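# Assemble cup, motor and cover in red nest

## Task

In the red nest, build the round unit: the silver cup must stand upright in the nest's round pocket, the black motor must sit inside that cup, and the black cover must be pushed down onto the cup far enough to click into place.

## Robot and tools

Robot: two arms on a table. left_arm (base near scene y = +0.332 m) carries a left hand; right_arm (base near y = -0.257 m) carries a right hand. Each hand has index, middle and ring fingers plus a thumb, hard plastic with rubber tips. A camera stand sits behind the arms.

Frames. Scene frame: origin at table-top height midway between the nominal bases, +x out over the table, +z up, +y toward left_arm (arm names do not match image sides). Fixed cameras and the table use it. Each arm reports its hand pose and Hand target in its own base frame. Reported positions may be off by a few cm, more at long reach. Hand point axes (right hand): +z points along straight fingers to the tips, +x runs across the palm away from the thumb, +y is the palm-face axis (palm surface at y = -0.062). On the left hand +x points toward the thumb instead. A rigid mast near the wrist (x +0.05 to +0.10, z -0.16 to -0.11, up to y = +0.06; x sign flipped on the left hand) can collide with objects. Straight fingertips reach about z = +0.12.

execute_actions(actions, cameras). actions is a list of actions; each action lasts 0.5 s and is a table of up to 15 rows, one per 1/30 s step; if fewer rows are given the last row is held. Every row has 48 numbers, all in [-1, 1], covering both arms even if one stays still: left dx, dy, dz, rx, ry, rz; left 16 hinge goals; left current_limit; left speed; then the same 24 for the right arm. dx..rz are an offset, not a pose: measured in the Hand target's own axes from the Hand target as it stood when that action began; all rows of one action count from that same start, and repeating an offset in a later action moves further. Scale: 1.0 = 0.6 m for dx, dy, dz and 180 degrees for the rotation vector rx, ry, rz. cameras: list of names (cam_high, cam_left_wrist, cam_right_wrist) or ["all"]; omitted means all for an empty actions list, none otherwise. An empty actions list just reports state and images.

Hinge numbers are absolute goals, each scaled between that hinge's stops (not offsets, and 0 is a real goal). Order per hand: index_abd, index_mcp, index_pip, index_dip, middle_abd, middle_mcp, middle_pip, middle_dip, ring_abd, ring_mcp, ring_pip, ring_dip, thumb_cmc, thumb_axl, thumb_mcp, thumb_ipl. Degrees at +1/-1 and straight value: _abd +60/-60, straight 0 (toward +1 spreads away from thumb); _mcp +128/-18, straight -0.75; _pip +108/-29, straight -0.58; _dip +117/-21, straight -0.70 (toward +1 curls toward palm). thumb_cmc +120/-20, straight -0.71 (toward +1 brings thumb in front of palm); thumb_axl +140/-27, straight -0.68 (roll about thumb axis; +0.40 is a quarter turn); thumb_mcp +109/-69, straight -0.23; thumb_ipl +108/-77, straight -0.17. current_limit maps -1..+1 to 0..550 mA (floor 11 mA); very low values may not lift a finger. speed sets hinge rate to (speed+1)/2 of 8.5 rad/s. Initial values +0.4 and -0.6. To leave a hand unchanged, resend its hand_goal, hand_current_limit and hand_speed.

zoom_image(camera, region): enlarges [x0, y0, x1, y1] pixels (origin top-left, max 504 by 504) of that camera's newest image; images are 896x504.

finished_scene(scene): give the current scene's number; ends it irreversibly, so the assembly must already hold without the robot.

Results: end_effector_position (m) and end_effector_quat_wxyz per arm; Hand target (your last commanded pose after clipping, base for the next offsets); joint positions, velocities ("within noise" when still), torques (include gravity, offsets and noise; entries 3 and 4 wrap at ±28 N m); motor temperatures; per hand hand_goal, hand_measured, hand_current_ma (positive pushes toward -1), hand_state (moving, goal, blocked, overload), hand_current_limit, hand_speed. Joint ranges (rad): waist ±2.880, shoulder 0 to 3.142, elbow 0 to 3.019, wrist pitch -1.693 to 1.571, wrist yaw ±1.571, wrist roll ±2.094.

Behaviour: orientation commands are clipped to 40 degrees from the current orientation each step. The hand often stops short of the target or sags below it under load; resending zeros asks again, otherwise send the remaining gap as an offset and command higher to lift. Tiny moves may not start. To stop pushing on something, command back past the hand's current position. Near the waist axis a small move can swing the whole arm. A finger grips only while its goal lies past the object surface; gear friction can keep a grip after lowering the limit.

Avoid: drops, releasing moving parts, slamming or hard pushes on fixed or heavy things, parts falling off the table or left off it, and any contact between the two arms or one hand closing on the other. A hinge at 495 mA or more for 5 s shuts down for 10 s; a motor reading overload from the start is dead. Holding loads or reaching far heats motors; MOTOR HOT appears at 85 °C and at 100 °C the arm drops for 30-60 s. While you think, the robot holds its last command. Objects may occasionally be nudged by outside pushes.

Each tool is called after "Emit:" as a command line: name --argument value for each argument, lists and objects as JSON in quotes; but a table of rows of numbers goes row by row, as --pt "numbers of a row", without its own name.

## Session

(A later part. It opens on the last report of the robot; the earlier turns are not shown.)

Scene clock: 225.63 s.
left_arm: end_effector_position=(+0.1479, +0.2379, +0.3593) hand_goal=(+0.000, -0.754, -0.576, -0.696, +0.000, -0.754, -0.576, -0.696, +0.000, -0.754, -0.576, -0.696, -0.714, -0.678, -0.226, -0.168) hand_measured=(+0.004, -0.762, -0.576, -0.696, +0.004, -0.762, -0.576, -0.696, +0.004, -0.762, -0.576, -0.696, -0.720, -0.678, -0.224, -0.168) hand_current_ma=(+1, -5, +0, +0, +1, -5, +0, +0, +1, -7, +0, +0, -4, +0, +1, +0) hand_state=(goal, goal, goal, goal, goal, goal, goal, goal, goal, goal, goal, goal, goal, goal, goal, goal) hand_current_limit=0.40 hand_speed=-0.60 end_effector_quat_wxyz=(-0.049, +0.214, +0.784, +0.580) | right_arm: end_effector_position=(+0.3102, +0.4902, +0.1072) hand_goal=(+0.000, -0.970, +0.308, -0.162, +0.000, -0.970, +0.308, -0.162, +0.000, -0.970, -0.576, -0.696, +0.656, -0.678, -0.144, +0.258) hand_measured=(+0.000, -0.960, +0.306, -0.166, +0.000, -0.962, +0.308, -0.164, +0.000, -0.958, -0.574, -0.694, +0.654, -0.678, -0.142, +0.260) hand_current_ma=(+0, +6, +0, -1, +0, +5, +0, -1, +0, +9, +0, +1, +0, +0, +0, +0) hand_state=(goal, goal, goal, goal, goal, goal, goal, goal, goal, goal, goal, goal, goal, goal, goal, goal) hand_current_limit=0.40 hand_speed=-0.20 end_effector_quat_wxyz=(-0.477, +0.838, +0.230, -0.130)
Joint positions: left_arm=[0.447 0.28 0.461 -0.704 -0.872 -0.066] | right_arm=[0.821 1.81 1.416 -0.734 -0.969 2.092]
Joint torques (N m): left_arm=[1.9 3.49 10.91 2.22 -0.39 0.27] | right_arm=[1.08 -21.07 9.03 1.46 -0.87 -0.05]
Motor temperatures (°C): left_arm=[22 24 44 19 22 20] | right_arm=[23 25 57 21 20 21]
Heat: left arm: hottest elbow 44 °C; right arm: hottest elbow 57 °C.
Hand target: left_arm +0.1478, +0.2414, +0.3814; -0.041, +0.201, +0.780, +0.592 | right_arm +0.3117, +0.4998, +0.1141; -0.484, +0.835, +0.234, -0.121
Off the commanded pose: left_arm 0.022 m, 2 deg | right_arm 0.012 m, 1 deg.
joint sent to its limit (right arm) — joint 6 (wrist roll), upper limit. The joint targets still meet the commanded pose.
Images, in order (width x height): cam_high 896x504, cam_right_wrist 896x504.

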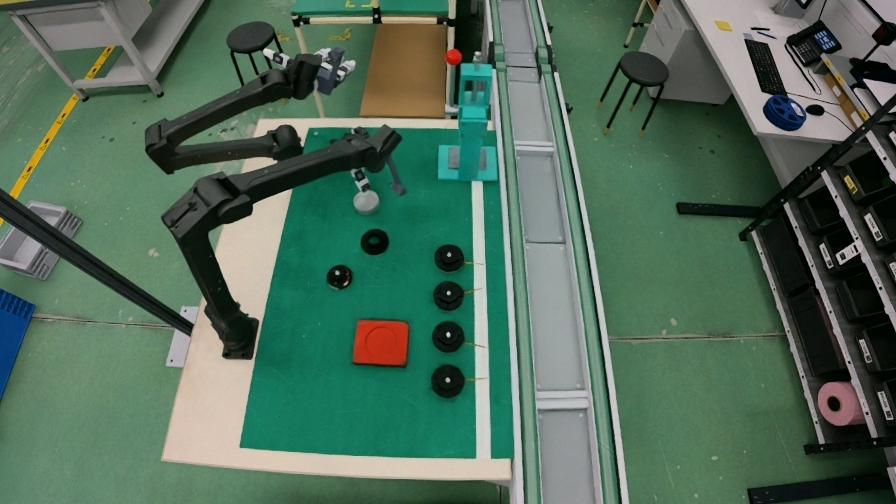

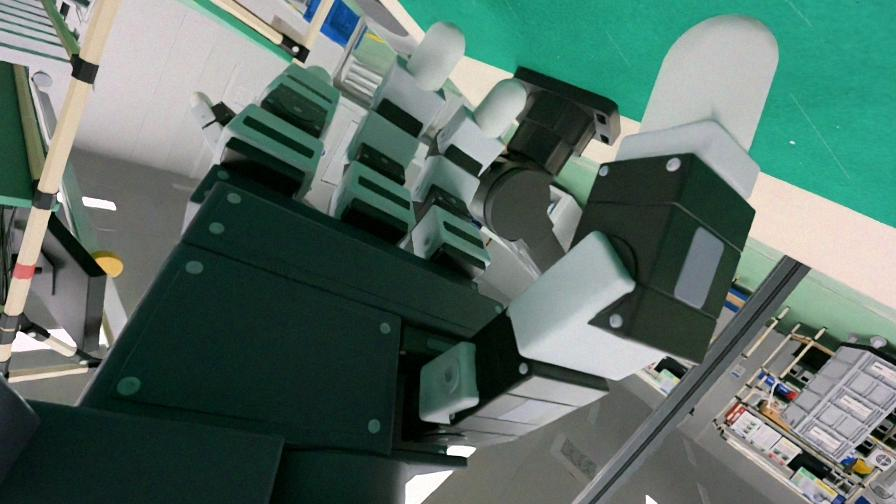

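Emit:
execute_actions --actions '[[[0,0,0,0,0,0,0,-0.754,-0.576,-0.696,0,-0.754,-0.576,-0.696,0,-0.754,-0.576,-0.696,-0.714,-0.678,-0.226,-0.168,0.4,-0.6,-0.0113,0.0702,-0.0482,0.0011,-0.0384,-0.0224,0,-0.97,0.308,-0.161,0,-0.97,0.308,-0.161,0,-0.97,-0.576,-0.696,0.657,-0.678,-0.143,0.258,0.4,-0.2]]]' --cameras '["cam_high","cam_right_wrist"]'

Emit:
zoom_image --camera "cam_high" --region '[320, 150, 420, 250]'

Scene clock: 254.77 s.
left_arm: end_effector_position=(+0.1479, +0.2379, +0.3593) hand_goal=(+0.000, -0.754, -0.576, -0.696, +0.000, -0.754, -0.576, -0.696, +0.000, -0.754, -0.576, -0.696, -0.714, -0.678, -0.226, -0.168) hand_measured=(+0.004, -0.762, -0.576, -0.696, +0.004, -0.762, -0.576, -0.696, +0.004, -0.762, -0.576, -0.696, -0.720, -0.678, -0.224, -0.168) hand_current_ma=(+1, -5, +0, +0, +1, -5, +0, +0, +1, -7, +0, +0, -4, +0, +1, +0) hand_state=(goal, goal, goal, goal, goal, goal, goal, goal, goal, goal, goal, goal, goal, goal, goal, goal) hand_current_limit=0.40 hand_speed=-0.60 end_effector_quat_wxyz=(-0.049, +0.214, +0.784, +0.580) | right_arm: end_effector_position=(+0.3204, +0.4450, +0.0831) hand_goal=(+0.000, -0.970, +0.308, -0.162, +0.000, -0.970, +0.308, -0.162, +0.000, -0.970, -0.576, -0.696, +0.656, -0.678, -0.144, +0.258) hand_measured=(+0.000, -0.960, +0.306, -0.166, +0.000, -0.962, +0.308, -0.164, +0.000, -0.958, -0.574, -0.694, +0.654, -0.678, -0.142, +0.260) hand_current_ma=(+0, +6, +0, -1, +0, +5, +0, -1, +0, +9, +0, +1, +0, +0, +0, +0) hand_state=(goal, goal, goal, goal, goal, goal, goal, goal, goal, goal, goal, goal, goal, goal, goal, goal) hand_current_limit=0.40 hand_speed=-0.20 end_effector_quat_wxyz=(-0.471, +0.821, +0.280, -0.161)
Joint positions: left_arm=[0.447 0.28 0.461 -0.704 -0.872 -0.066] | right_arm=[0.748 1.851 1.423 -0.989 -1.034 1.749]
Joint torques (N m): left_arm=[1.9 3.49 10.91 2.19 -0.39 0.26] | right_arm=[0.73 -19.49 10.81 0.09 -1.11 -0.18]
Motor temperatures (°C): left_arm=[22 24 44 19 22 20] | right_arm=[23 25 52 21 21 21]
Heat: left arm: hottest elbow 44 °C; right arm: hottest elbow 52 °C.
Hand target: left_arm +0.1478, +0.2414, +0.3814; -0.041, +0.201, +0.780, +0.592 | right_arm +0.3296, +0.4569, +0.0920; -0.474, +0.816, +0.292, -0.154
Off the commanded pose: left_arm 0.022 m, 2 deg | right_arm 0.018 m, 2 deg.
Images, in order (width x height): cam_high 896x504, cam_right_wrist 896x504.

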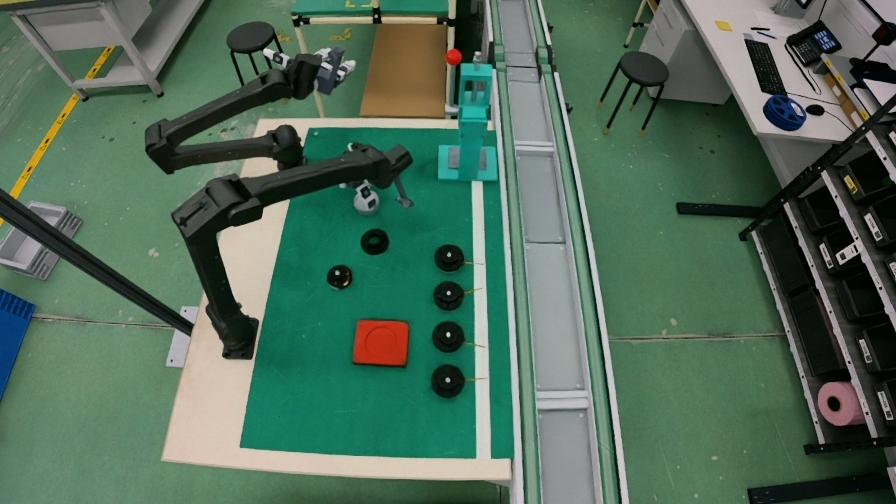

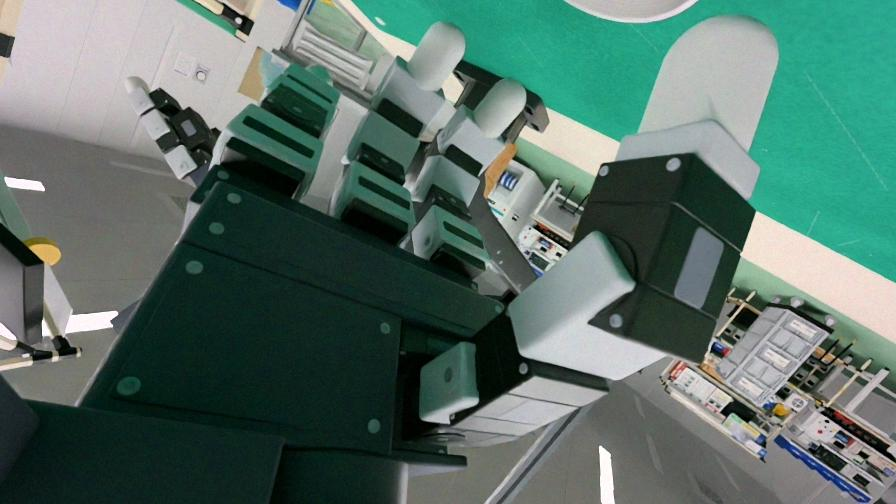

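Scaled by 5.040 from the camera's 896x504 image, which has a finer 1280x720 frame.

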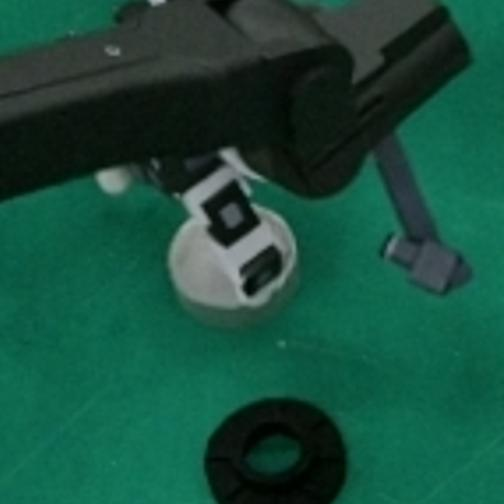

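Emit:
execute_actions --actions '[[[0,0,0,0,0,0,0,-0.754,-0.576,-0.696,0,-0.754,-0.576,-0.696,0,-0.754,-0.576,-0.696,-0.714,-0.678,-0.226,-0.168,0.4,-0.6,0.0129,0.0452,0.0158,0,0,0,0,-0.97,0.308,-0.161,0,-0.97,0.308,-0.161,0,-0.97,-0.576,-0.696,0.657,-0.678,-0.143,0.258,0.4,-0.2]]]' --cameras '["cam_high","cam_right_wrist"]'

Emit:
zoom_image --camera "cam_high" --region '[320, 150, 420, 250]'

Scene clock: 271.07 s.
left_arm: end_effector_position=(+0.1479, +0.2379, +0.3593) hand_goal=(+0.000, -0.754, -0.576, -0.696, +0.000, -0.754, -0.576, -0.696, +0.000, -0.754, -0.576, -0.696, -0.714, -0.678, -0.226, -0.168) hand_measured=(+0.004, -0.762, -0.576, -0.696, +0.004, -0.762, -0.576, -0.696, +0.004, -0.762, -0.576, -0.696, -0.720, -0.678, -0.224, -0.168) hand_current_ma=(+1, -5, +0, +0, +1, -5, +0, +0, +1, -7, +0, +0, -4, +0, +1, +0) hand_state=(goal, goal, goal, goal, goal, goal, goal, goal, goal, goal, goal, goal, goal, goal, goal, goal) hand_current_limit=0.40 hand_speed=-0.60 end_effector_quat_wxyz=(-0.049, +0.214, +0.784, +0.580) | right_arm: end_effector_position=(+0.3224, +0.4462, +0.0545) hand_goal=(+0.000, -0.970, +0.308, -0.162, +0.000, -0.970, +0.308, -0.162, +0.000, -0.970, -0.576, -0.696, +0.656, -0.678, -0.144, +0.258) hand_measured=(+0.000, -0.960, +0.306, -0.166, +0.000, -0.962, +0.308, -0.164, +0.000, -0.958, -0.574, -0.694, +0.654, -0.678, -0.142, +0.260) hand_current_ma=(+0, +6, +0, -1, +0, +5, +0, -1, +0, +9, +0, +1, +0, +0, +0, +0) hand_state=(goal, goal, goal, goal, goal, goal, goal, goal, goal, goal, goal, goal, goal, goal, goal, goal) hand_current_limit=0.40 hand_speed=-0.20 end_effector_quat_wxyz=(-0.465, +0.821, +0.282, -0.174)
Joint positions: left_arm=[0.447 0.28 0.461 -0.704 -0.872 -0.066] | right_arm=[0.748 1.91 1.431 -0.989 -1.035 1.717]
Joint torques (N m): left_arm=[1.9 3.49 10.91 2.21 -0.39 0.26] | right_arm=[-0.32 -20.42 10.4 0.69 -1.14 -0.18]
Heat: left arm: hottest elbow 44 °C; right arm: hottest elbow 49 °C.
Hand target: left_arm +0.1478, +0.2414, +0.3814; -0.041, +0.201, +0.780, +0.592 | right_arm +0.3397, +0.4580, +0.0642; -0.474, +0.816, +0.292, -0.154
Off the commanded pose: left_arm 0.022 m, 2 deg | right_arm 0.023 m, 3 deg.
Images, in order (width x height): cam_high 896x504, cam_right_wrist 896x504.

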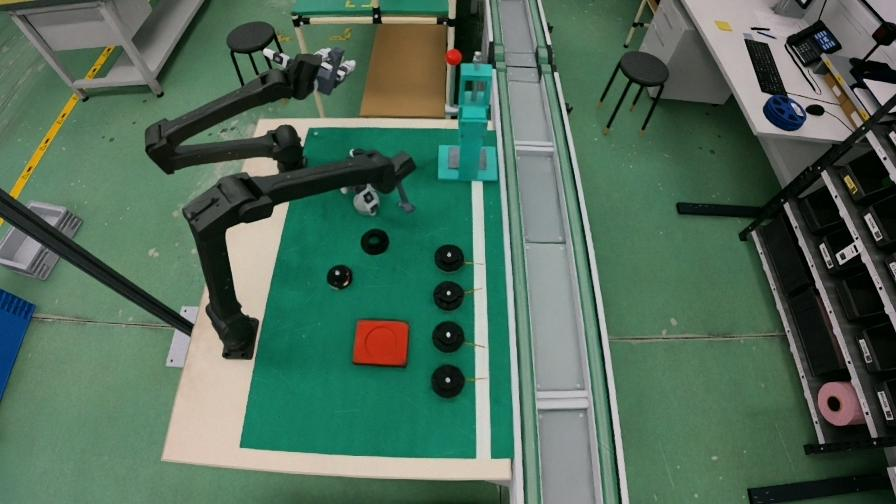

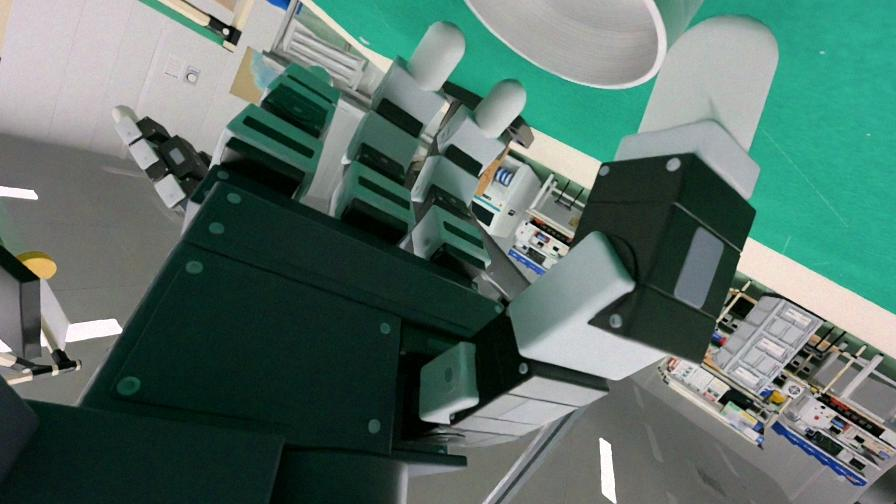

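Scaled by 5.040 from the camera's 896x504 image, which has a finer 1280x720 frame.

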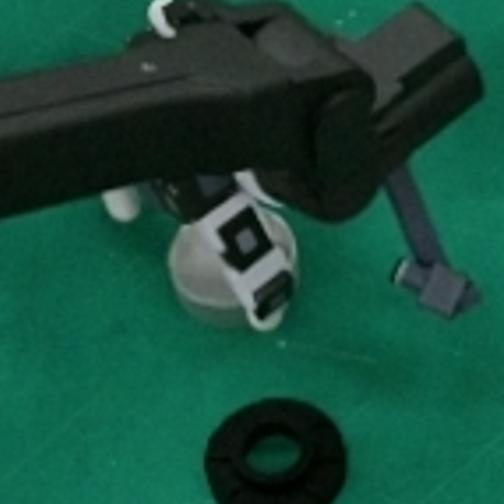

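Emit:
execute_actions --actions '[[[0,0,0,0,0,0,0,-0.754,-0.576,-0.696,0,-0.754,-0.576,-0.696,0,-0.754,-0.576,-0.696,-0.714,-0.678,-0.226,-0.168,0.4,-0.6,0.0207,0.0091,-0.0139,0,0,0,0,-0.97,0.308,-0.161,0,-0.97,0.308,-0.161,0,-0.97,-0.576,-0.696,0.657,-0.678,-0.143,0.258,0.4,-0.2]]]' --cameras '["cam_high","cam_right_wrist"]'

Emit:
zoom_image --camera "cam_high" --region '[320, 150, 420, 250]'

Scene clock: 278.90 s.
left_arm: end_effector_position=(+0.1479, +0.2379, +0.3593) hand_goal=(+0.000, -0.754, -0.576, -0.696, +0.000, -0.754, -0.576, -0.696, +0.000, -0.754, -0.576, -0.696, -0.714, -0.678, -0.226, -0.168) hand_measured=(+0.004, -0.762, -0.576, -0.696, +0.004, -0.762, -0.576, -0.696, +0.004, -0.762, -0.576, -0.696, -0.720, -0.678, -0.224, -0.168) hand_current_ma=(+1, -5, +0, +0, +1, -5, +0, +0, +1, -7, +0, +0, -4, +0, +1, +0) hand_state=(goal, goal, goal, goal, goal, goal, goal, goal, goal, goal, goal, goal, goal, goal, goal, goal) hand_current_limit=0.40 hand_speed=-0.60 end_effector_quat_wxyz=(-0.049, +0.214, +0.784, +0.580) | right_arm: end_effector_position=(+0.3416, +0.4496, +0.0586) hand_goal=(+0.000, -0.970, +0.308, -0.162, +0.000, -0.970, +0.308, -0.162, +0.000, -0.970, -0.576, -0.696, +0.656, -0.678, -0.144, +0.258) hand_measured=(+0.000, -0.960, +0.306, -0.166, +0.000, -0.962, +0.308, -0.164, +0.000, -0.958, -0.574, -0.694, +0.654, -0.678, -0.142, +0.260) hand_current_ma=(+0, +6, +0, -1, +0, +5, +0, -1, +0, +9, +0, +1, +0, +0, +0, +0) hand_state=(goal, goal, goal, goal, goal, goal, goal, goal, goal, goal, goal, goal, goal, goal, goal, goal) hand_current_limit=0.40 hand_speed=-0.20 end_effector_quat_wxyz=(-0.469, +0.819, +0.288, -0.162)
Joint positions: left_arm=[0.447 0.28 0.461 -0.704 -0.872 -0.066] | right_arm=[0.73 1.933 1.48 -1.018 -1.036 1.682]
Joint torques (N m): left_arm=[2.02 3.49 10.92 2.21 -0.39 0.27] | right_arm=[-0.38 -20.42 10.66 0.06 -1.19 -0.19]
Heat: left arm: hottest elbow 44 °C; right arm: hottest elbow 50 °C.
Hand target: left_arm +0.1478, +0.2414, +0.3814; -0.041, +0.201, +0.780, +0.592 | right_arm +0.3556, +0.4579, +0.0639; -0.474, +0.816, +0.292, -0.154
Off the commanded pose: left_arm 0.022 m, 2 deg | right_arm 0.017 m, 1 deg.
Images, in order (width x height): cam_high 896x504, cam_right_wrist 896x504.

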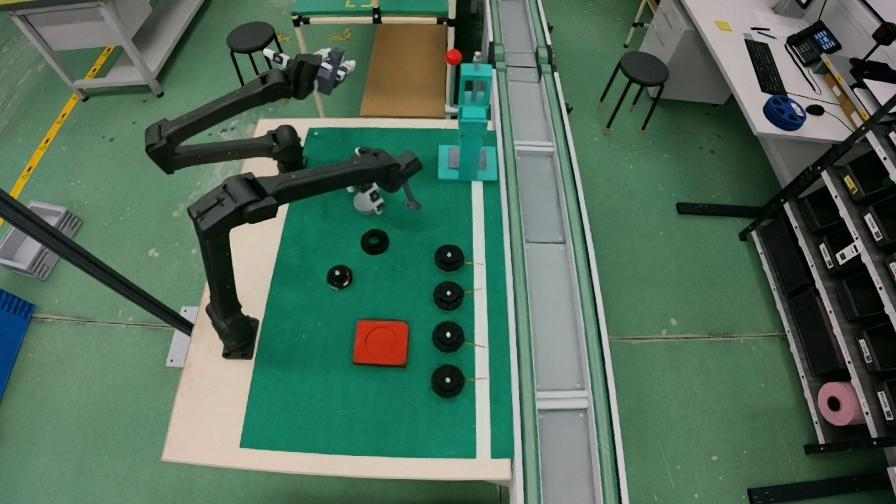

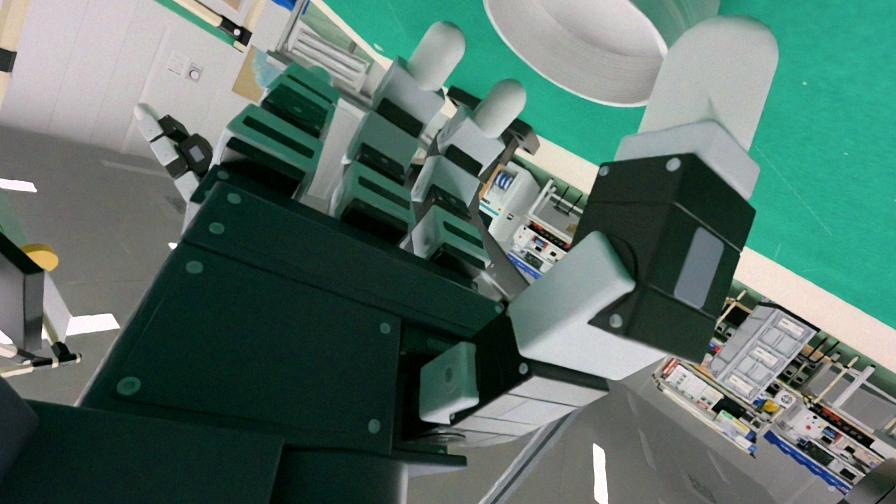

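Scaled by 5.040 from the camera's 896x504 image, which has a finer 1280x720 frame.

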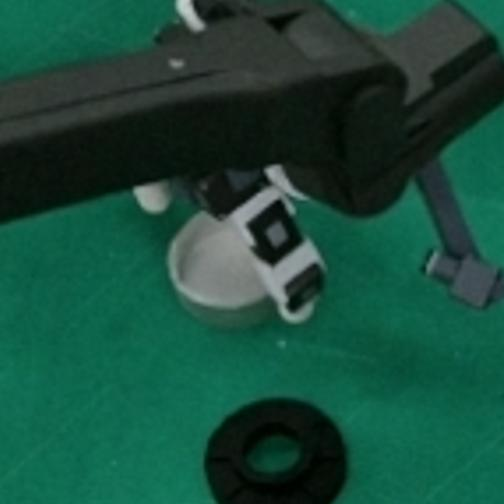

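Emit:
execute_actions --actions '[[[0,0,0,0,0,0,0,-0.754,-0.576,-0.696,0,-0.754,-0.576,-0.696,0,-0.754,-0.576,-0.696,-0.714,-0.678,-0.226,-0.168,0.4,-0.6,-0.0098,0.0303,0.0137,0,0,0,0,-0.97,0.308,-0.161,0,-0.97,0.308,-0.161,0,-0.97,-0.576,-0.696,0.657,-0.678,-0.143,0.258,0.4,-0.2]]]' --cameras '["cam_high","cam_right_wrist"]'

Emit:
zoom_image --camera "cam_high" --region '[320, 150, 420, 250]'

Scene clock: 284.20 s.
left_arm: end_effector_position=(+0.1479, +0.2379, +0.3593) hand_goal=(+0.000, -0.754, -0.576, -0.696, +0.000, -0.754, -0.576, -0.696, +0.000, -0.754, -0.576, -0.696, -0.714, -0.678, -0.226, -0.168) hand_measured=(+0.004, -0.762, -0.576, -0.696, +0.004, -0.762, -0.576, -0.696, +0.004, -0.762, -0.576, -0.696, -0.720, -0.678, -0.224, -0.168) hand_current_ma=(+1, -5, +0, +0, +1, -5, +0, +0, +1, -7, +0, +0, -4, +0, +1, +0) hand_state=(goal, goal, goal, goal, goal, goal, goal, goal, goal, goal, goal, goal, goal, goal, goal, goal) hand_current_limit=0.40 hand_speed=-0.60 end_effector_quat_wxyz=(-0.049, +0.214, +0.784, +0.580) | right_arm: end_effector_position=(+0.3450, +0.4515, +0.0511) hand_goal=(+0.000, -0.970, +0.308, -0.162, +0.000, -0.970, +0.308, -0.162, +0.000, -0.970, -0.576, -0.696, +0.656, -0.678, -0.144, +0.258) hand_measured=(+0.000, -0.960, +0.306, -0.166, +0.000, -0.962, +0.308, -0.164, +0.000, -0.958, -0.574, -0.694, +0.654, -0.678, -0.142, +0.260) hand_current_ma=(+0, +6, +0, -1, +0, +5, +0, -1, +0, +9, +0, +1, +0, +0, +0, +0) hand_state=(goal, goal, goal, goal, goal, goal, goal, goal, goal, goal, goal, goal, goal, goal, goal, goal) hand_current_limit=0.40 hand_speed=-0.20 end_effector_quat_wxyz=(-0.471, +0.817, +0.291, -0.159)
Joint positions: left_arm=[0.447 0.28 0.461 -0.704 -0.872 -0.066] | right_arm=[0.729 1.946 1.48 -1.001 -1.037 1.674]
Joint torques (N m): left_arm=[2.02 3.49 10.91 2.19 -0.39 0.27] | right_arm=[-0.44 -20.37 7.84 0.92 -1.19 -0.18]
Heat: left arm: hottest elbow 44 °C; right arm: hottest elbow 49 °C.
Hand target: left_arm +0.1478, +0.2414, +0.3814; -0.041, +0.201, +0.780, +0.592 | right_arm +0.3527, +0.4529, +0.0438; -0.474, +0.816, +0.292, -0.154
Off the commanded pose: left_arm 0.022 m, 2 deg | right_arm 0.011 m, 1 deg.
Images, in order (width x height): cam_high 896x504, cam_right_wrist 896x504.

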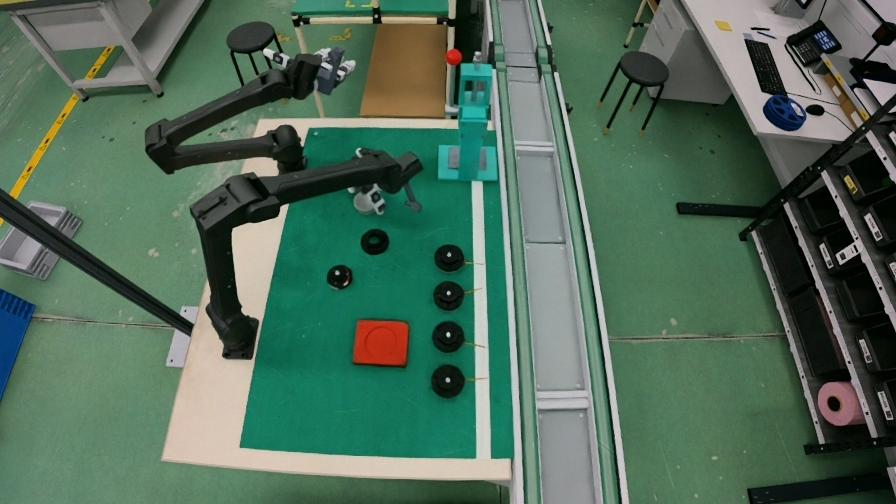

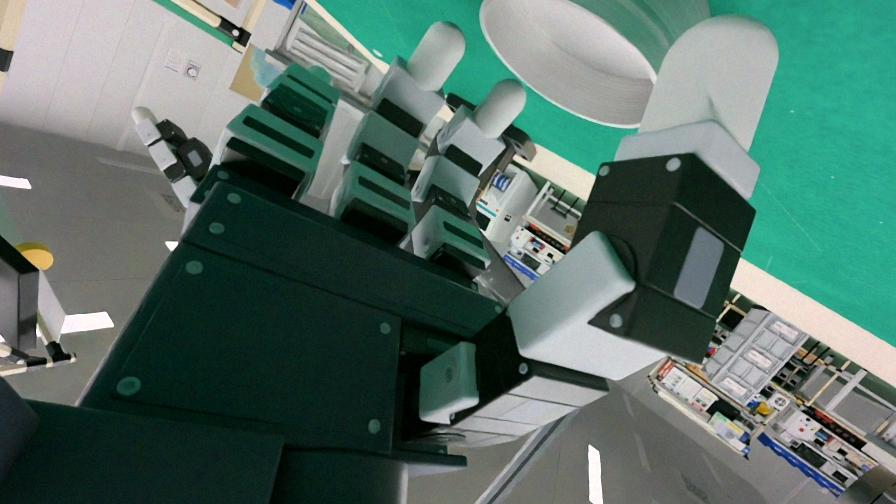

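Scaled by 5.040 from the camera's 896x504 image, which has a finer 1280x720 frame.

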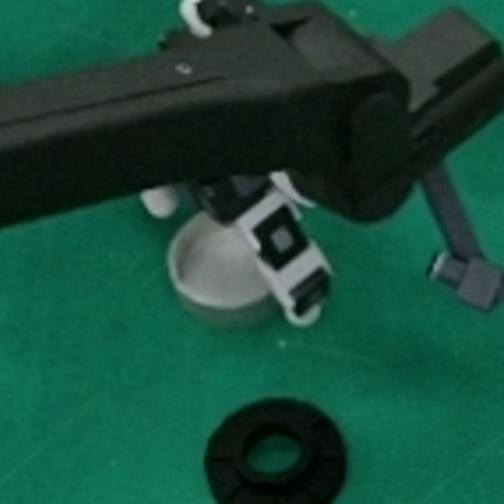

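Emit:
execute_actions --actions '[[[0,0,0,0,0,0,0,-0.754,-0.576,-0.696,0,-0.754,-0.576,-0.696,0,-0.754,-0.576,-0.696,-0.714,-0.678,-0.226,-0.168,0.4,-0.6,-0.0242,0.0297,0.0142,0,0,0,0,-0.97,0.308,-0.161,0,-0.97,0.308,-0.161,0,-0.97,-0.576,-0.696,0.657,-0.678,-0.143,0.258,0.4,-0.2]]]' --cameras '["cam_high","cam_right_wrist"]'

Emit:
zoom_image --camera "cam_high" --region '[320, 150, 420, 250]'

Scene clock: 289.73 s.
left_arm: end_effector_position=(+0.1479, +0.2379, +0.3593) hand_goal=(+0.000, -0.754, -0.576, -0.696, +0.000, -0.754, -0.576, -0.696, +0.000, -0.754, -0.576, -0.696, -0.714, -0.678, -0.226, -0.168) hand_measured=(+0.004, -0.762, -0.576, -0.696, +0.004, -0.762, -0.576, -0.696, +0.004, -0.762, -0.576, -0.696, -0.720, -0.678, -0.224, -0.168) hand_current_ma=(+1, -5, +0, +0, +1, -5, +0, +0, +1, -7, +0, +0, -4, +0, +1, +0) hand_state=(goal, goal, goal, goal, goal, goal, goal, goal, goal, goal, goal, goal, goal, goal, goal, goal) hand_current_limit=0.40 hand_speed=-0.60 end_effector_quat_wxyz=(-0.049, +0.214, +0.784, +0.580) | right_arm: end_effector_position=(+0.3355, +0.4429, +0.0295) hand_goal=(+0.000, -0.970, +0.308, -0.162, +0.000, -0.970, +0.308, -0.162, +0.000, -0.970, -0.576, -0.696, +0.656, -0.678, -0.144, +0.258) hand_measured=(+0.000, -0.962, +0.308, -0.162, +0.002, -0.962, +0.308, -0.162, +0.000, -0.958, -0.574, -0.694, +0.654, -0.678, -0.142, +0.260) hand_current_ma=(+0, +5, +0, +0, +0, +5, +0, +0, +0, +9, +0, +1, +0, +0, +0, +0) hand_state=(goal, goal, goal, goal, goal, goal, goal, goal, goal, goal, goal, goal, goal, goal, goal, goal) hand_current_limit=0.40 hand_speed=-0.20 end_effector_quat_wxyz=(-0.472, +0.816, +0.291, -0.161)
Joint positions: left_arm=[0.447 0.28 0.461 -0.704 -0.872 -0.066] | right_arm=[0.727 1.947 1.416 -0.943 -1.042 1.668]
Joint torques (N m): left_arm=[1.96 3.49 10.92 2.22 -0.39 0.26] | right_arm=[-0.5 -20.54 7.15 1.03 -1 -0.16]
Heat: left arm: hottest elbow 44 °C; right arm: hottest elbow 48 °C.
Hand target: left_arm +0.1478, +0.2414, +0.3814; -0.041, +0.201, +0.780, +0.592 | right_arm +0.3427, +0.4429, +0.0238; -0.474, +0.816, +0.292, -0.154
Off the commanded pose: left_arm 0.022 m, 2 deg | right_arm 0.009 m, 1 deg.
Images, in order (width x height): cam_high 896x504, cam_right_wrist 896x504.

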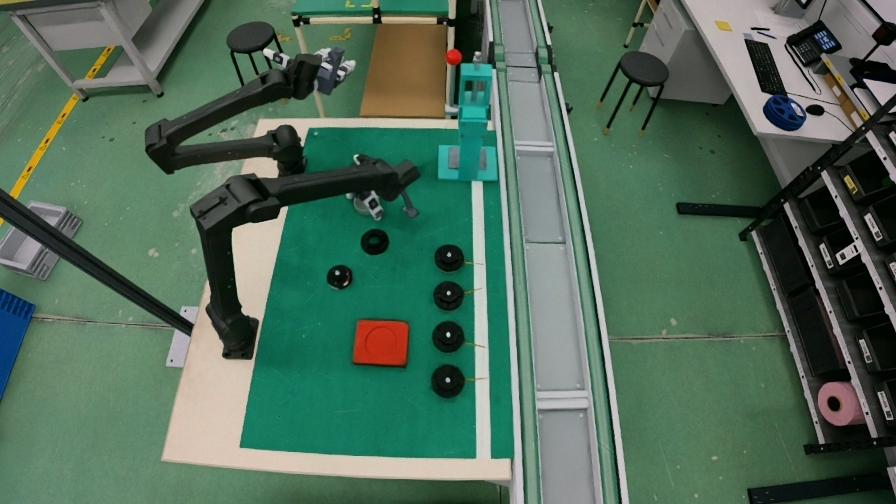

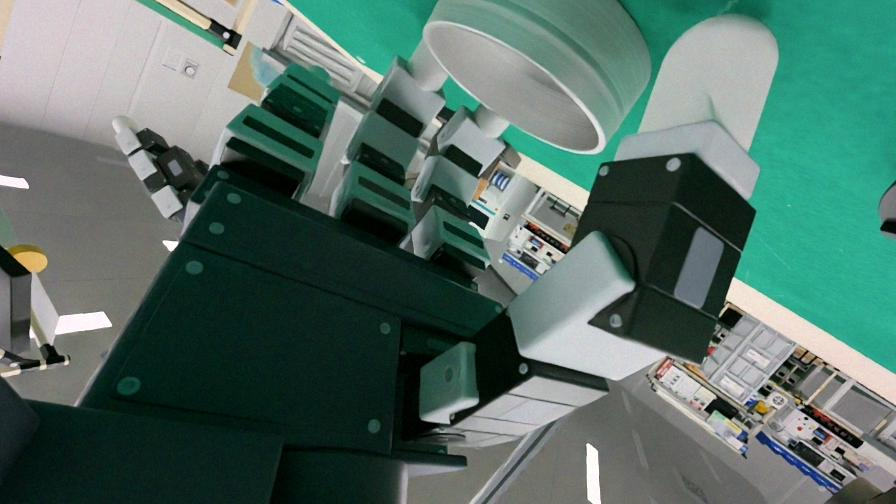

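Scaled by 5.040 from the camera's 896x504 image, which has a finer 1280x720 frame.

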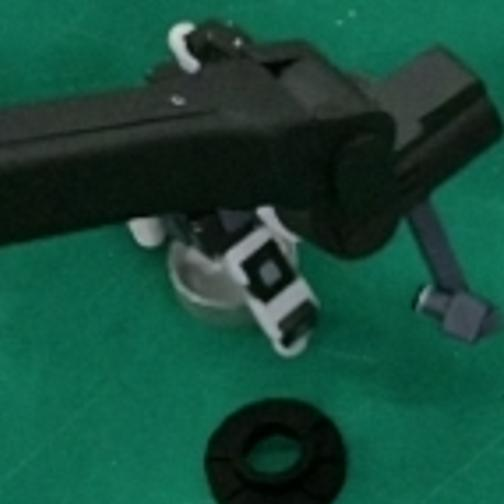

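Emit:
execute_actions --actions '[[[0,0,0,0,0,0,0,-0.754,-0.576,-0.696,0,-0.754,-0.576,-0.696,0,-0.754,-0.576,-0.696,-0.714,-0.678,-0.226,-0.168,0.4,-0.6,0,0,0,0,0,0,0,-0.97,0.56,-0.34,0,-0.97,0.56,-0.34,0,-0.97,-0.576,-0.696,0.657,-0.678,-0.016,0.222,0.1,-0.8]],[[0,0,0,0,0,0,0,-0.754,-0.576,-0.696,0,-0.754,-0.576,-0.696,0,-0.754,-0.576,-0.696,-0.714,-0.678,-0.226,-0.168,0.4,-0.6,0,0,0,0,0,0,0,-0.97,0.7,-0.34,0,-0.97,0.7,-0.34,0,-0.97,-0.576,-0.696,0.657,-0.678,0.08,0.24,0.1,-0.8]]]' --cameras '["cam_high","cam_right_wrist"]'

Emit:
zoom_image --camera "cam_high" --region '[320, 150, 420, 250]'

Scene clock: 298.10 s.
left_arm: end_effector_position=(+0.1479, +0.2379, +0.3593) hand_goal=(+0.000, -0.754, -0.576, -0.696, +0.000, -0.754, -0.576, -0.696, +0.000, -0.754, -0.576, -0.696, -0.714, -0.678, -0.226, -0.168) hand_measured=(+0.004, -0.762, -0.576, -0.696, +0.004, -0.762, -0.576, -0.696, +0.004, -0.762, -0.576, -0.696, -0.720, -0.678, -0.224, -0.168) hand_current_ma=(+1, -5, +0, +0, +1, -5, +0, +0, +1, -7, +0, +0, -4, +0, +1, +0) hand_state=(goal, goal, goal, goal, goal, goal, goal, goal, goal, goal, goal, goal, goal, goal, goal, goal) hand_current_limit=0.40 hand_speed=-0.60 end_effector_quat_wxyz=(-0.049, +0.214, +0.784, +0.580) | right_arm: end_effector_position=(+0.3360, +0.4433, +0.0296) hand_goal=(+0.000, -0.970, +0.700, -0.340, +0.000, -0.970, +0.700, -0.340, +0.000, -0.970, -0.576, -0.696, +0.656, -0.678, +0.080, +0.240) hand_measured=(+0.000, -0.986, +0.648, -0.350, +0.002, -0.996, +0.634, -0.354, +0.000, -0.958, -0.574, -0.694, +0.652, -0.678, +0.002, +0.224) hand_current_ma=(+0, -14, -81, -5, +0, -31, -119, -10, +0, +9, +0, +1, -1, +0, -238, -19) hand_state=(goal, goal, blocked, goal, goal, blocked, blocked, goal, goal, goal, goal, goal, goal, goal, blocked, goal) hand_current_limit=0.10 hand_speed=-0.80 end_effector_quat_wxyz=(-0.473, +0.816, +0.292, -0.160)
Joint positions: left_arm=[0.447 0.28 0.461 -0.704 -0.872 -0.066] | right_arm=[0.727 1.947 1.416 -0.94 -1.042 1.668]
Joint torques (N m): left_arm=[1.96 3.49 10.93 2.21 -0.39 0.26] | right_arm=[-0.56 -20.54 7.24 0.95 -0.97 -0.16]
Heat: left arm: hottest elbow 44 °C; right arm: hottest elbow 48 °C.
Hand target: left_arm +0.1478, +0.2414, +0.3814; -0.041, +0.201, +0.780, +0.592 | right_arm +0.3427, +0.4429, +0.0238; -0.474, +0.816, +0.292, -0.154
Off the commanded pose: left_arm 0.022 m, 2 deg | right_arm 0.009 m, 1 deg.
Images, in order (width x height): cam_high 896x504, cam_right_wrist 896x504.

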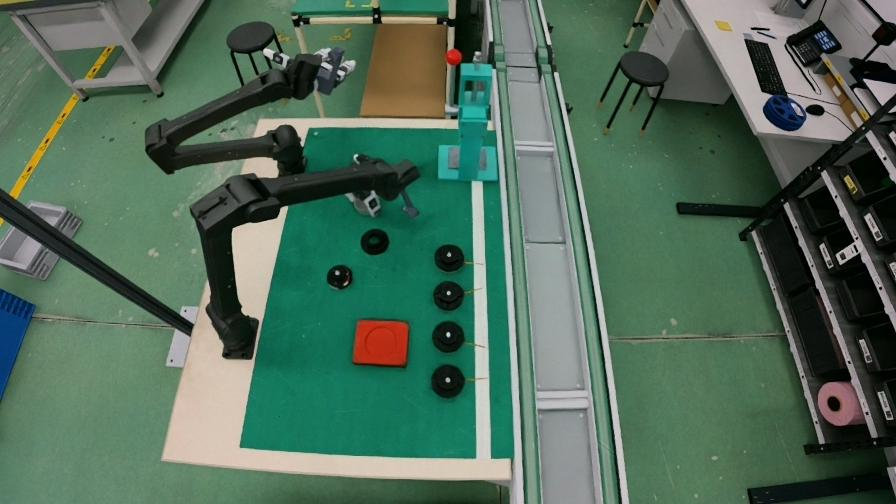

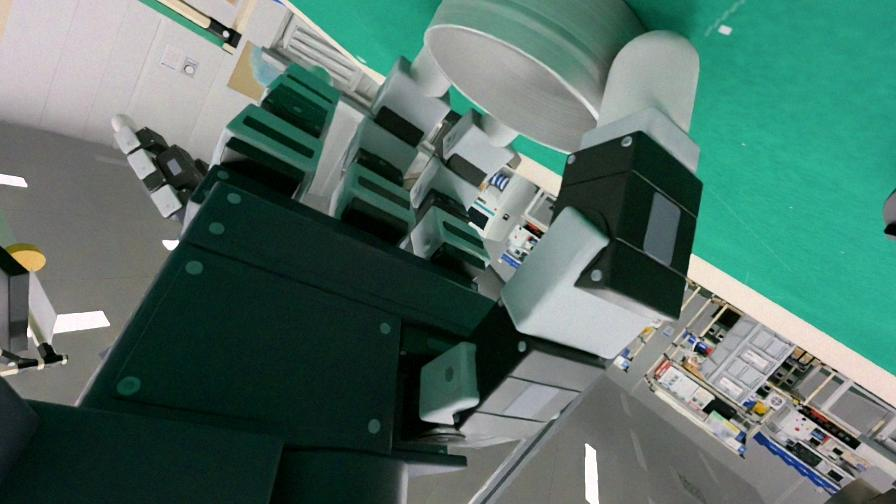

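Scaled by 5.040 from the camera's 896x504 image, which has a finer 1280x720 frame.

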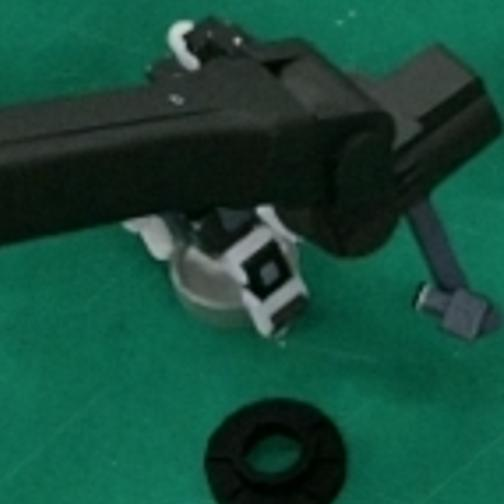

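Emit:
execute_actions --actions '[[[0,0,0,0,0,0,0,-0.754,-0.576,-0.696,0,-0.754,-0.576,-0.696,0,-0.754,-0.576,-0.696,-0.714,-0.678,-0.226,-0.168,0.4,-0.6,0,0,0,0,0,0,0,-0.97,0.75,-0.34,0,-0.97,0.75,-0.34,0,-0.97,-0.576,-0.696,0.657,-0.678,0.1,0.25,0.2,-0.8]],[[0,0,0,0,0,0,0,-0.754,-0.576,-0.696,0,-0.754,-0.576,-0.696,0,-0.754,-0.576,-0.696,-0.714,-0.678,-0.226,-0.168,0.4,-0.6,0.0017,-0.0576,-0.0335,0,0,0,0,-0.97,0.75,-0.34,0,-0.97,0.75,-0.34,0,-0.97,-0.576,-0.696,0.657,-0.678,0.1,0.25,0.2,-0.8]],[[0,0,0,0,0,0,0,-0.754,-0.576,-0.696,0,-0.754,-0.576,-0.696,0,-0.754,-0.576,-0.696,-0.714,-0.678,-0.226,-0.168,0.4,-0.6,0.0017,-0.0576,-0.0335,0,0,0,0,-0.97,0.75,-0.34,0,-0.97,0.75,-0.34,0,-0.97,-0.576,-0.696,0.657,-0.678,0.1,0.25,0.2,-0.8]]]' --cameras '["cam_high","cam_right_wrist"]'

Scene clock: 306.60 s.
left_arm: end_effector_position=(+0.1479, +0.2379, +0.3593) hand_goal=(+0.000, -0.754, -0.576, -0.696, +0.000, -0.754, -0.576, -0.696, +0.000, -0.754, -0.576, -0.696, -0.714, -0.678, -0.226, -0.168) hand_measured=(+0.004, -0.762, -0.576, -0.696, +0.004, -0.762, -0.576, -0.696, +0.004, -0.762, -0.576, -0.696, -0.720, -0.678, -0.224, -0.168) hand_current_ma=(+1, -5, +0, +0, +1, -5, +0, +0, +1, -7, +0, +0, -4, +0, +1, +0) hand_state=(goal, goal, goal, goal, goal, goal, goal, goal, goal, goal, goal, goal, goal, goal, goal, goal) hand_current_limit=0.40 hand_speed=-0.60 end_effector_quat_wxyz=(-0.049, +0.214, +0.784, +0.580) | right_arm: end_effector_position=(+0.3280, +0.4356, +0.0829) hand_goal=(+0.000, -0.970, +0.750, -0.340, +0.000, -0.970, +0.750, -0.340, +0.000, -0.970, -0.576, -0.696, +0.656, -0.678, +0.100, +0.250) hand_measured=(+0.000, -0.996, +0.680, -0.356, +0.002, -0.998, +0.662, -0.360, +0.000, -0.958, -0.574, -0.694, +0.644, -0.684, +0.002, +0.218) hand_current_ma=(+0, -29, -135, -14, +0, -34, -191, -19, +0, +9, +0, +1, -8, -3, -330, -62) hand_state=(goal, blocked, blocked, goal, goal, blocked, blocked, blocked, goal, goal, goal, goal, goal, goal, blocked, blocked) hand_current_limit=0.20 hand_speed=-0.80 end_effector_quat_wxyz=(-0.466, +0.820, +0.285, -0.173)
Joint positions: left_arm=[0.447 0.28 0.461 -0.704 -0.872 -0.066] | right_arm=[0.727 1.877 1.463 -1.093 -1.039 1.666]
Joint torques (N m): left_arm=[1.96 3.55 10.92 2.21 -0.39 0.27] | right_arm=[-0.5 -22.01 10.56 -0.03 -1.09 -0.12]
Heat: left arm: hottest elbow 44 °C; right arm: hottest elbow 48 °C.
Hand target: left_arm +0.1478, +0.2414, +0.3814; -0.041, +0.201, +0.780, +0.592 | right_arm +0.3427, +0.4430, +0.1038; -0.474, +0.816, +0.292, -0.154
Off the commanded pose: left_arm 0.022 m, 2 deg | right_arm 0.027 m, 3 deg.
Images, in order (width x height): cam_high 896x504, cam_right_wrist 896x504.

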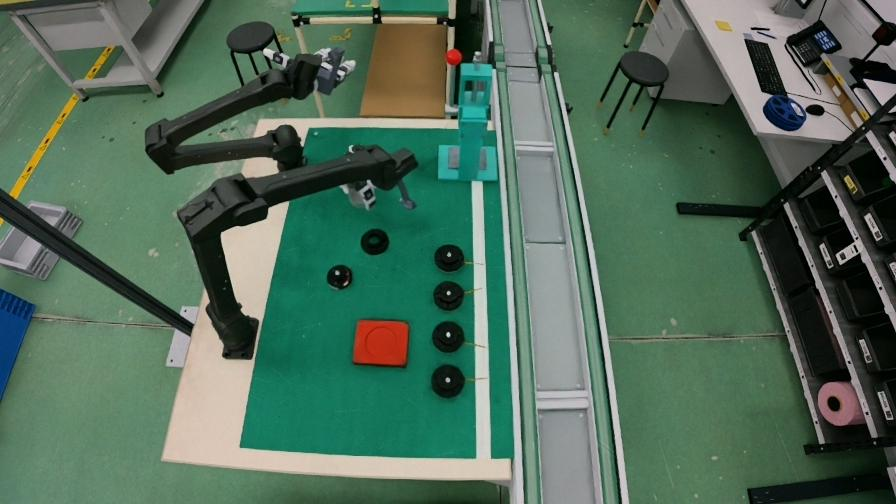

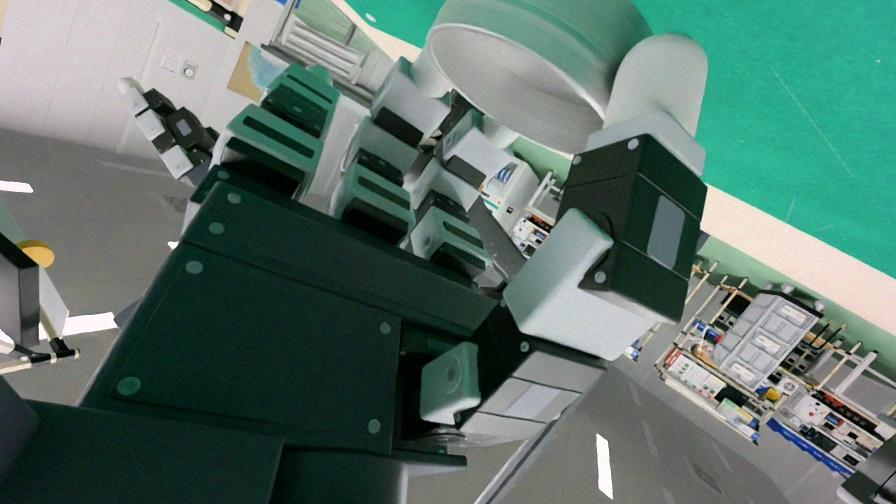

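Emit:
execute_actions --actions '[[[0,0,0,0,0,0,0,-0.754,-0.576,-0.696,0,-0.754,-0.576,-0.696,0,-0.754,-0.576,-0.696,-0.714,-0.678,-0.226,-0.168,0.4,-0.6,0.0021,-0.072,-0.0419,0,0,0,0,-0.97,0.75,-0.34,0,-0.97,0.75,-0.34,0,-0.97,-0.576,-0.696,0.657,-0.678,0.1,0.25,0.2,-0.8]],[[0,0,0,0,0,0,0,-0.754,-0.576,-0.696,0,-0.754,-0.576,-0.696,0,-0.754,-0.576,-0.696,-0.714,-0.678,-0.226,-0.168,0.4,-0.6,-0.0067,0.0542,-0.1198,-0.0015,0.052,0.0302,0,-0.97,0.75,-0.34,0,-0.97,0.75,-0.34,0,-0.97,-0.576,-0.696,0.657,-0.678,0.1,0.25,0.2,-0.8]],[[0,0,0,0,0,0,0,-0.754,-0.576,-0.696,0,-0.754,-0.576,-0.696,0,-0.754,-0.576,-0.696,-0.714,-0.678,-0.226,-0.168,0.4,-0.6,-0.0067,0.0542,-0.1198,-0.0015,0.052,0.0302,0,-0.97,0.75,-0.34,0,-0.97,0.75,-0.34,0,-0.97,-0.576,-0.696,0.657,-0.678,0.1,0.25,0.2,-0.8]],[[0,0,0,0,0,0,0,-0.754,-0.576,-0.696,0,-0.754,-0.576,-0.696,0,-0.754,-0.576,-0.696,-0.714,-0.678,-0.226,-0.168,0.4,-0.6,-0.0067,0.0542,-0.1198,-0.0015,0.052,0.0302,0,-0.97,0.75,-0.34,0,-0.97,0.75,-0.34,0,-0.97,-0.576,-0.696,0.657,-0.678,0.1,0.25,0.2,-0.8]],[[0,0,0,0,0,0,0,-0.754,-0.576,-0.696,0,-0.754,-0.576,-0.696,0,-0.754,-0.576,-0.696,-0.714,-0.678,-0.226,-0.168,0.4,-0.6,-0.0067,0.0542,-0.1198,-0.0015,0.052,0.0302,0,-0.97,0.75,-0.34,0,-0.97,0.75,-0.34,0,-0.97,-0.576,-0.696,0.657,-0.678,0.1,0.25,0.2,-0.8]],[[0,0,0,0,0,0,0,-0.754,-0.576,-0.696,0,-0.754,-0.576,-0.696,0,-0.754,-0.576,-0.696,-0.714,-0.678,-0.226,-0.168,0.4,-0.6,-0.0067,0.0542,-0.1198,-0.0015,0.052,0.0302,0,-0.97,0.75,-0.34,0,-0.97,0.75,-0.34,0,-0.97,-0.576,-0.696,0.657,-0.678,0.1,0.25,0.2,-0.8]]]' --cameras '["cam_high"]'

Scene clock: 330.00 s.
left_arm: end_effector_position=(+0.1479, +0.2379, +0.3593) hand_goal=(+0.000, -0.754, -0.576, -0.696, +0.000, -0.754, -0.576, -0.696, +0.000, -0.754, -0.576, -0.696, -0.714, -0.678, -0.226, -0.168) hand_measured=(+0.004, -0.762, -0.576, -0.696, +0.004, -0.762, -0.576, -0.696, +0.004, -0.762, -0.576, -0.696, -0.720, -0.678, -0.224, -0.168) hand_current_ma=(+1, -5, +0, +0, +1, -5, +0, +0, +1, -7, +0, +0, -4, +0, +1, +0) hand_state=(goal, goal, goal, goal, goal, goal, goal, goal, goal, goal, goal, goal, goal, goal, goal, goal) hand_current_limit=0.40 hand_speed=-0.60 end_effector_quat_wxyz=(-0.049, +0.214, +0.784, +0.580) | right_arm: end_effector_position=(+0.4296, +0.0712, +0.1818) hand_goal=(+0.000, -0.970, +0.750, -0.340, +0.000, -0.970, +0.750, -0.340, +0.000, -0.970, -0.576, -0.696, +0.656, -0.678, +0.100, +0.250) hand_measured=(+0.000, -0.998, +0.682, -0.356, +0.002, -0.998, +0.664, -0.360, +0.000, -0.958, -0.574, -0.694, +0.642, -0.684, +0.002, +0.218) hand_current_ma=(+0, -33, -128, -14, +0, -34, -184, -19, +0, +9, +0, +1, -10, -4, -330, -64) hand_state=(goal, blocked, blocked, goal, goal, blocked, blocked, blocked, goal, goal, goal, goal, goal, goal, blocked, blocked) hand_current_limit=0.20 hand_speed=-0.80 end_effector_quat_wxyz=(-0.489, +0.861, -0.120, +0.070)
Joint positions: left_arm=[0.447 0.28 0.461 -0.704 -0.872 -0.066] | right_arm=[-0.085 1.42 1.152 -0.987 -1.003 1.938]
Joint torques (N m): left_arm=[1.96 3.49 10.89 2.18 -0.39 0.27] | right_arm=[1.03 -14.97 9.35 0.75 -1.19 -0.09]
Motor temperatures (°C): left_arm=[22 24 45 19 22 20] | right_arm=[23 30 46 21 22 20]
Heat: left arm: hottest elbow 45 °C; right arm: hottest elbow 46 °C.
Hand target: left_arm +0.1478, +0.2414, +0.3814; -0.041, +0.201, +0.780, +0.592 | right_arm +0.4331, +0.0749, +0.1935; -0.493, +0.860, -0.111, +0.079
Off the commanded pose: left_arm 0.022 m, 2 deg | right_arm 0.013 m, 2 deg.
Images, in order (width x height): cam_high 896x504.

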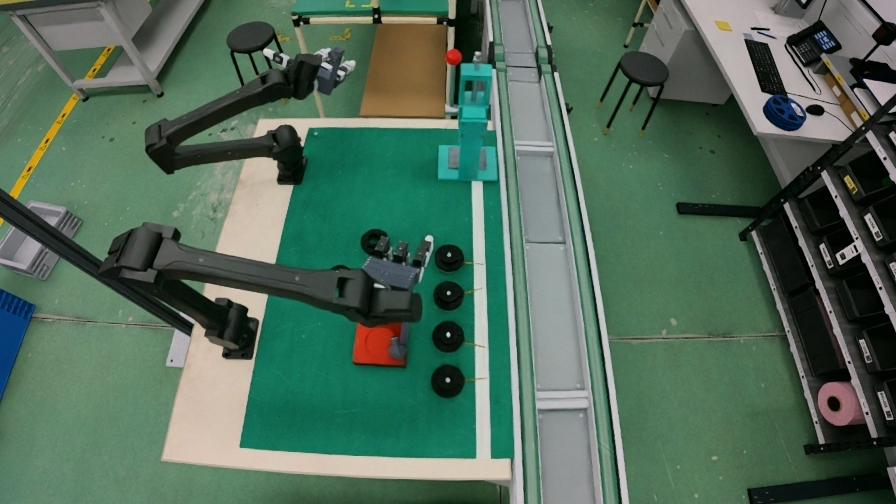

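Emit:
execute_actions --actions '[[[0,0,0,0,0,0,0,-0.754,-0.576,-0.696,0,-0.754,-0.576,-0.696,0,-0.754,-0.576,-0.696,-0.714,-0.678,-0.226,-0.168,0.4,-0.6,-0.0067,0.0542,-0.1198,-0.0015,0.052,0.0302,0,-0.97,0.75,-0.34,0,-0.97,0.75,-0.34,0,-0.97,-0.576,-0.696,0.657,-0.678,0.1,0.25,0.2,-0.8]]]' --cameras '["cam_high","cam_right_wrist"]'

Emit:
zoom_image --camera "cam_high" --region '[320, 260, 470, 400]'

Scene clock: 335.57 s.
left_arm: end_effector_position=(+0.1479, +0.2379, +0.3593) hand_goal=(+0.000, -0.754, -0.576, -0.696, +0.000, -0.754, -0.576, -0.696, +0.000, -0.754, -0.576, -0.696, -0.714, -0.678, -0.226, -0.168) hand_measured=(+0.004, -0.762, -0.576, -0.696, +0.004, -0.762, -0.576, -0.696, +0.004, -0.762, -0.576, -0.696, -0.720, -0.678, -0.224, -0.168) hand_current_ma=(+1, -5, +0, +0, +1, -5, +0, +0, +1, -7, +0, +0, -4, +0, +1, +0) hand_state=(goal, goal, goal, goal, goal, goal, goal, goal, goal, goal, goal, goal, goal, goal, goal, goal) hand_current_limit=0.40 hand_speed=-0.60 end_effector_quat_wxyz=(-0.049, +0.214, +0.784, +0.580) | right_arm: end_effector_position=(+0.4048, -0.0015, +0.1901) hand_goal=(+0.000, -0.970, +0.750, -0.340, +0.000, -0.970, +0.750, -0.340, +0.000, -0.970, -0.576, -0.696, +0.656, -0.678, +0.100, +0.250) hand_measured=(+0.000, -0.998, +0.682, -0.356, +0.002, -0.998, +0.664, -0.360, +0.000, -0.958, -0.574, -0.694, +0.642, -0.684, +0.002, +0.218) hand_current_ma=(+0, -33, -127, -14, +0, -34, -184, -19, +0, +9, +0, +1, -10, -4, -330, -64) hand_state=(goal, blocked, blocked, goal, goal, blocked, blocked, blocked, goal, goal, goal, goal, goal, goal, blocked, blocked) hand_current_limit=0.20 hand_speed=-0.80 end_effector_quat_wxyz=(-0.481, +0.845, -0.202, +0.118)
Joint positions: left_arm=[0.447 0.28 0.461 -0.704 -0.872 -0.066] | right_arm=[-0.273 1.328 1.083 -1.001 -1.003 1.947]
Joint torques (N m): left_arm=[1.96 3.49 10.91 2.19 -0.4 0.26] | right_arm=[0.73 -13.1 9.59 0.39 -1.2 -0.16]
Heat: left arm: hottest elbow 45 °C; right arm: hottest elbow 47 °C.
Hand target: left_arm +0.1478, +0.2414, +0.3814; -0.041, +0.201, +0.780, +0.592 | right_arm +0.4080, +0.0004, +0.2015; -0.483, +0.845, -0.192, +0.125
Off the commanded pose: left_arm 0.022 m, 2 deg | right_arm 0.012 m, 1 deg.
Images, in order (width x height): cam_high 896x504, cam_right_wrist 896x504.

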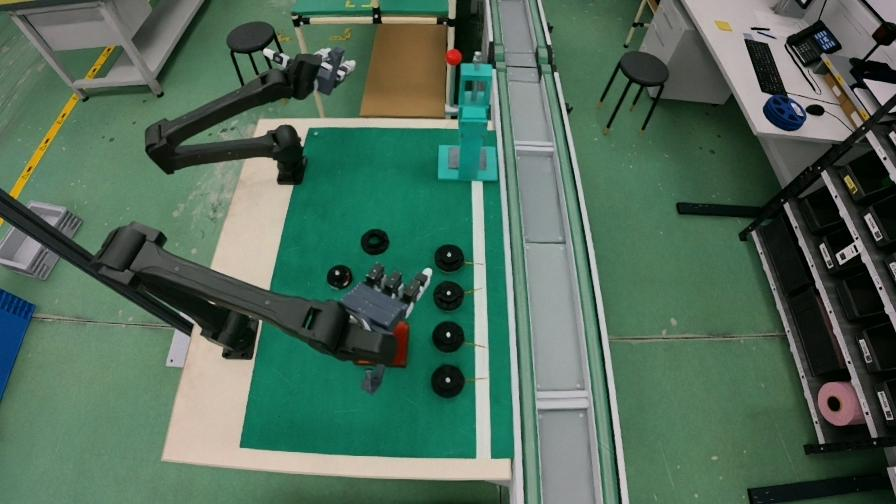

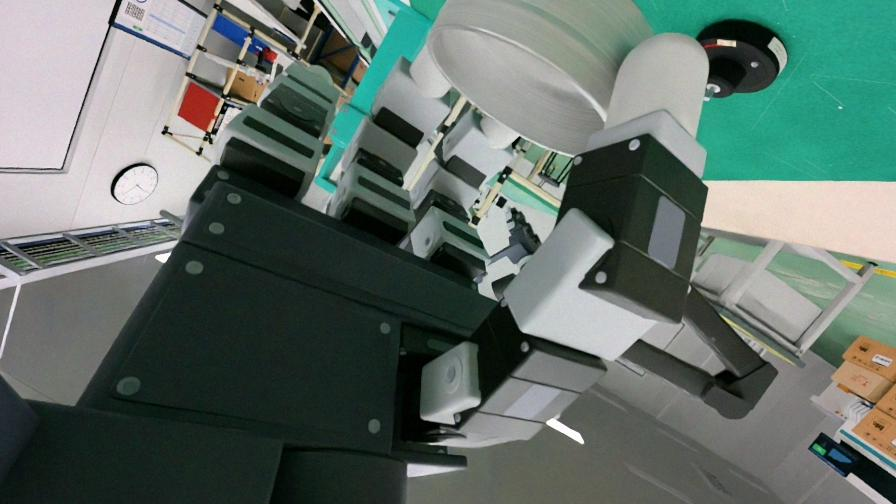

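Scaled by 3.360 from the camera's 896x504 image, which has a finer 1280x720 frame.

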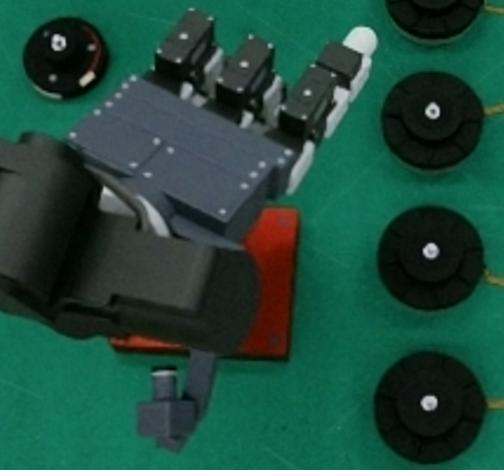

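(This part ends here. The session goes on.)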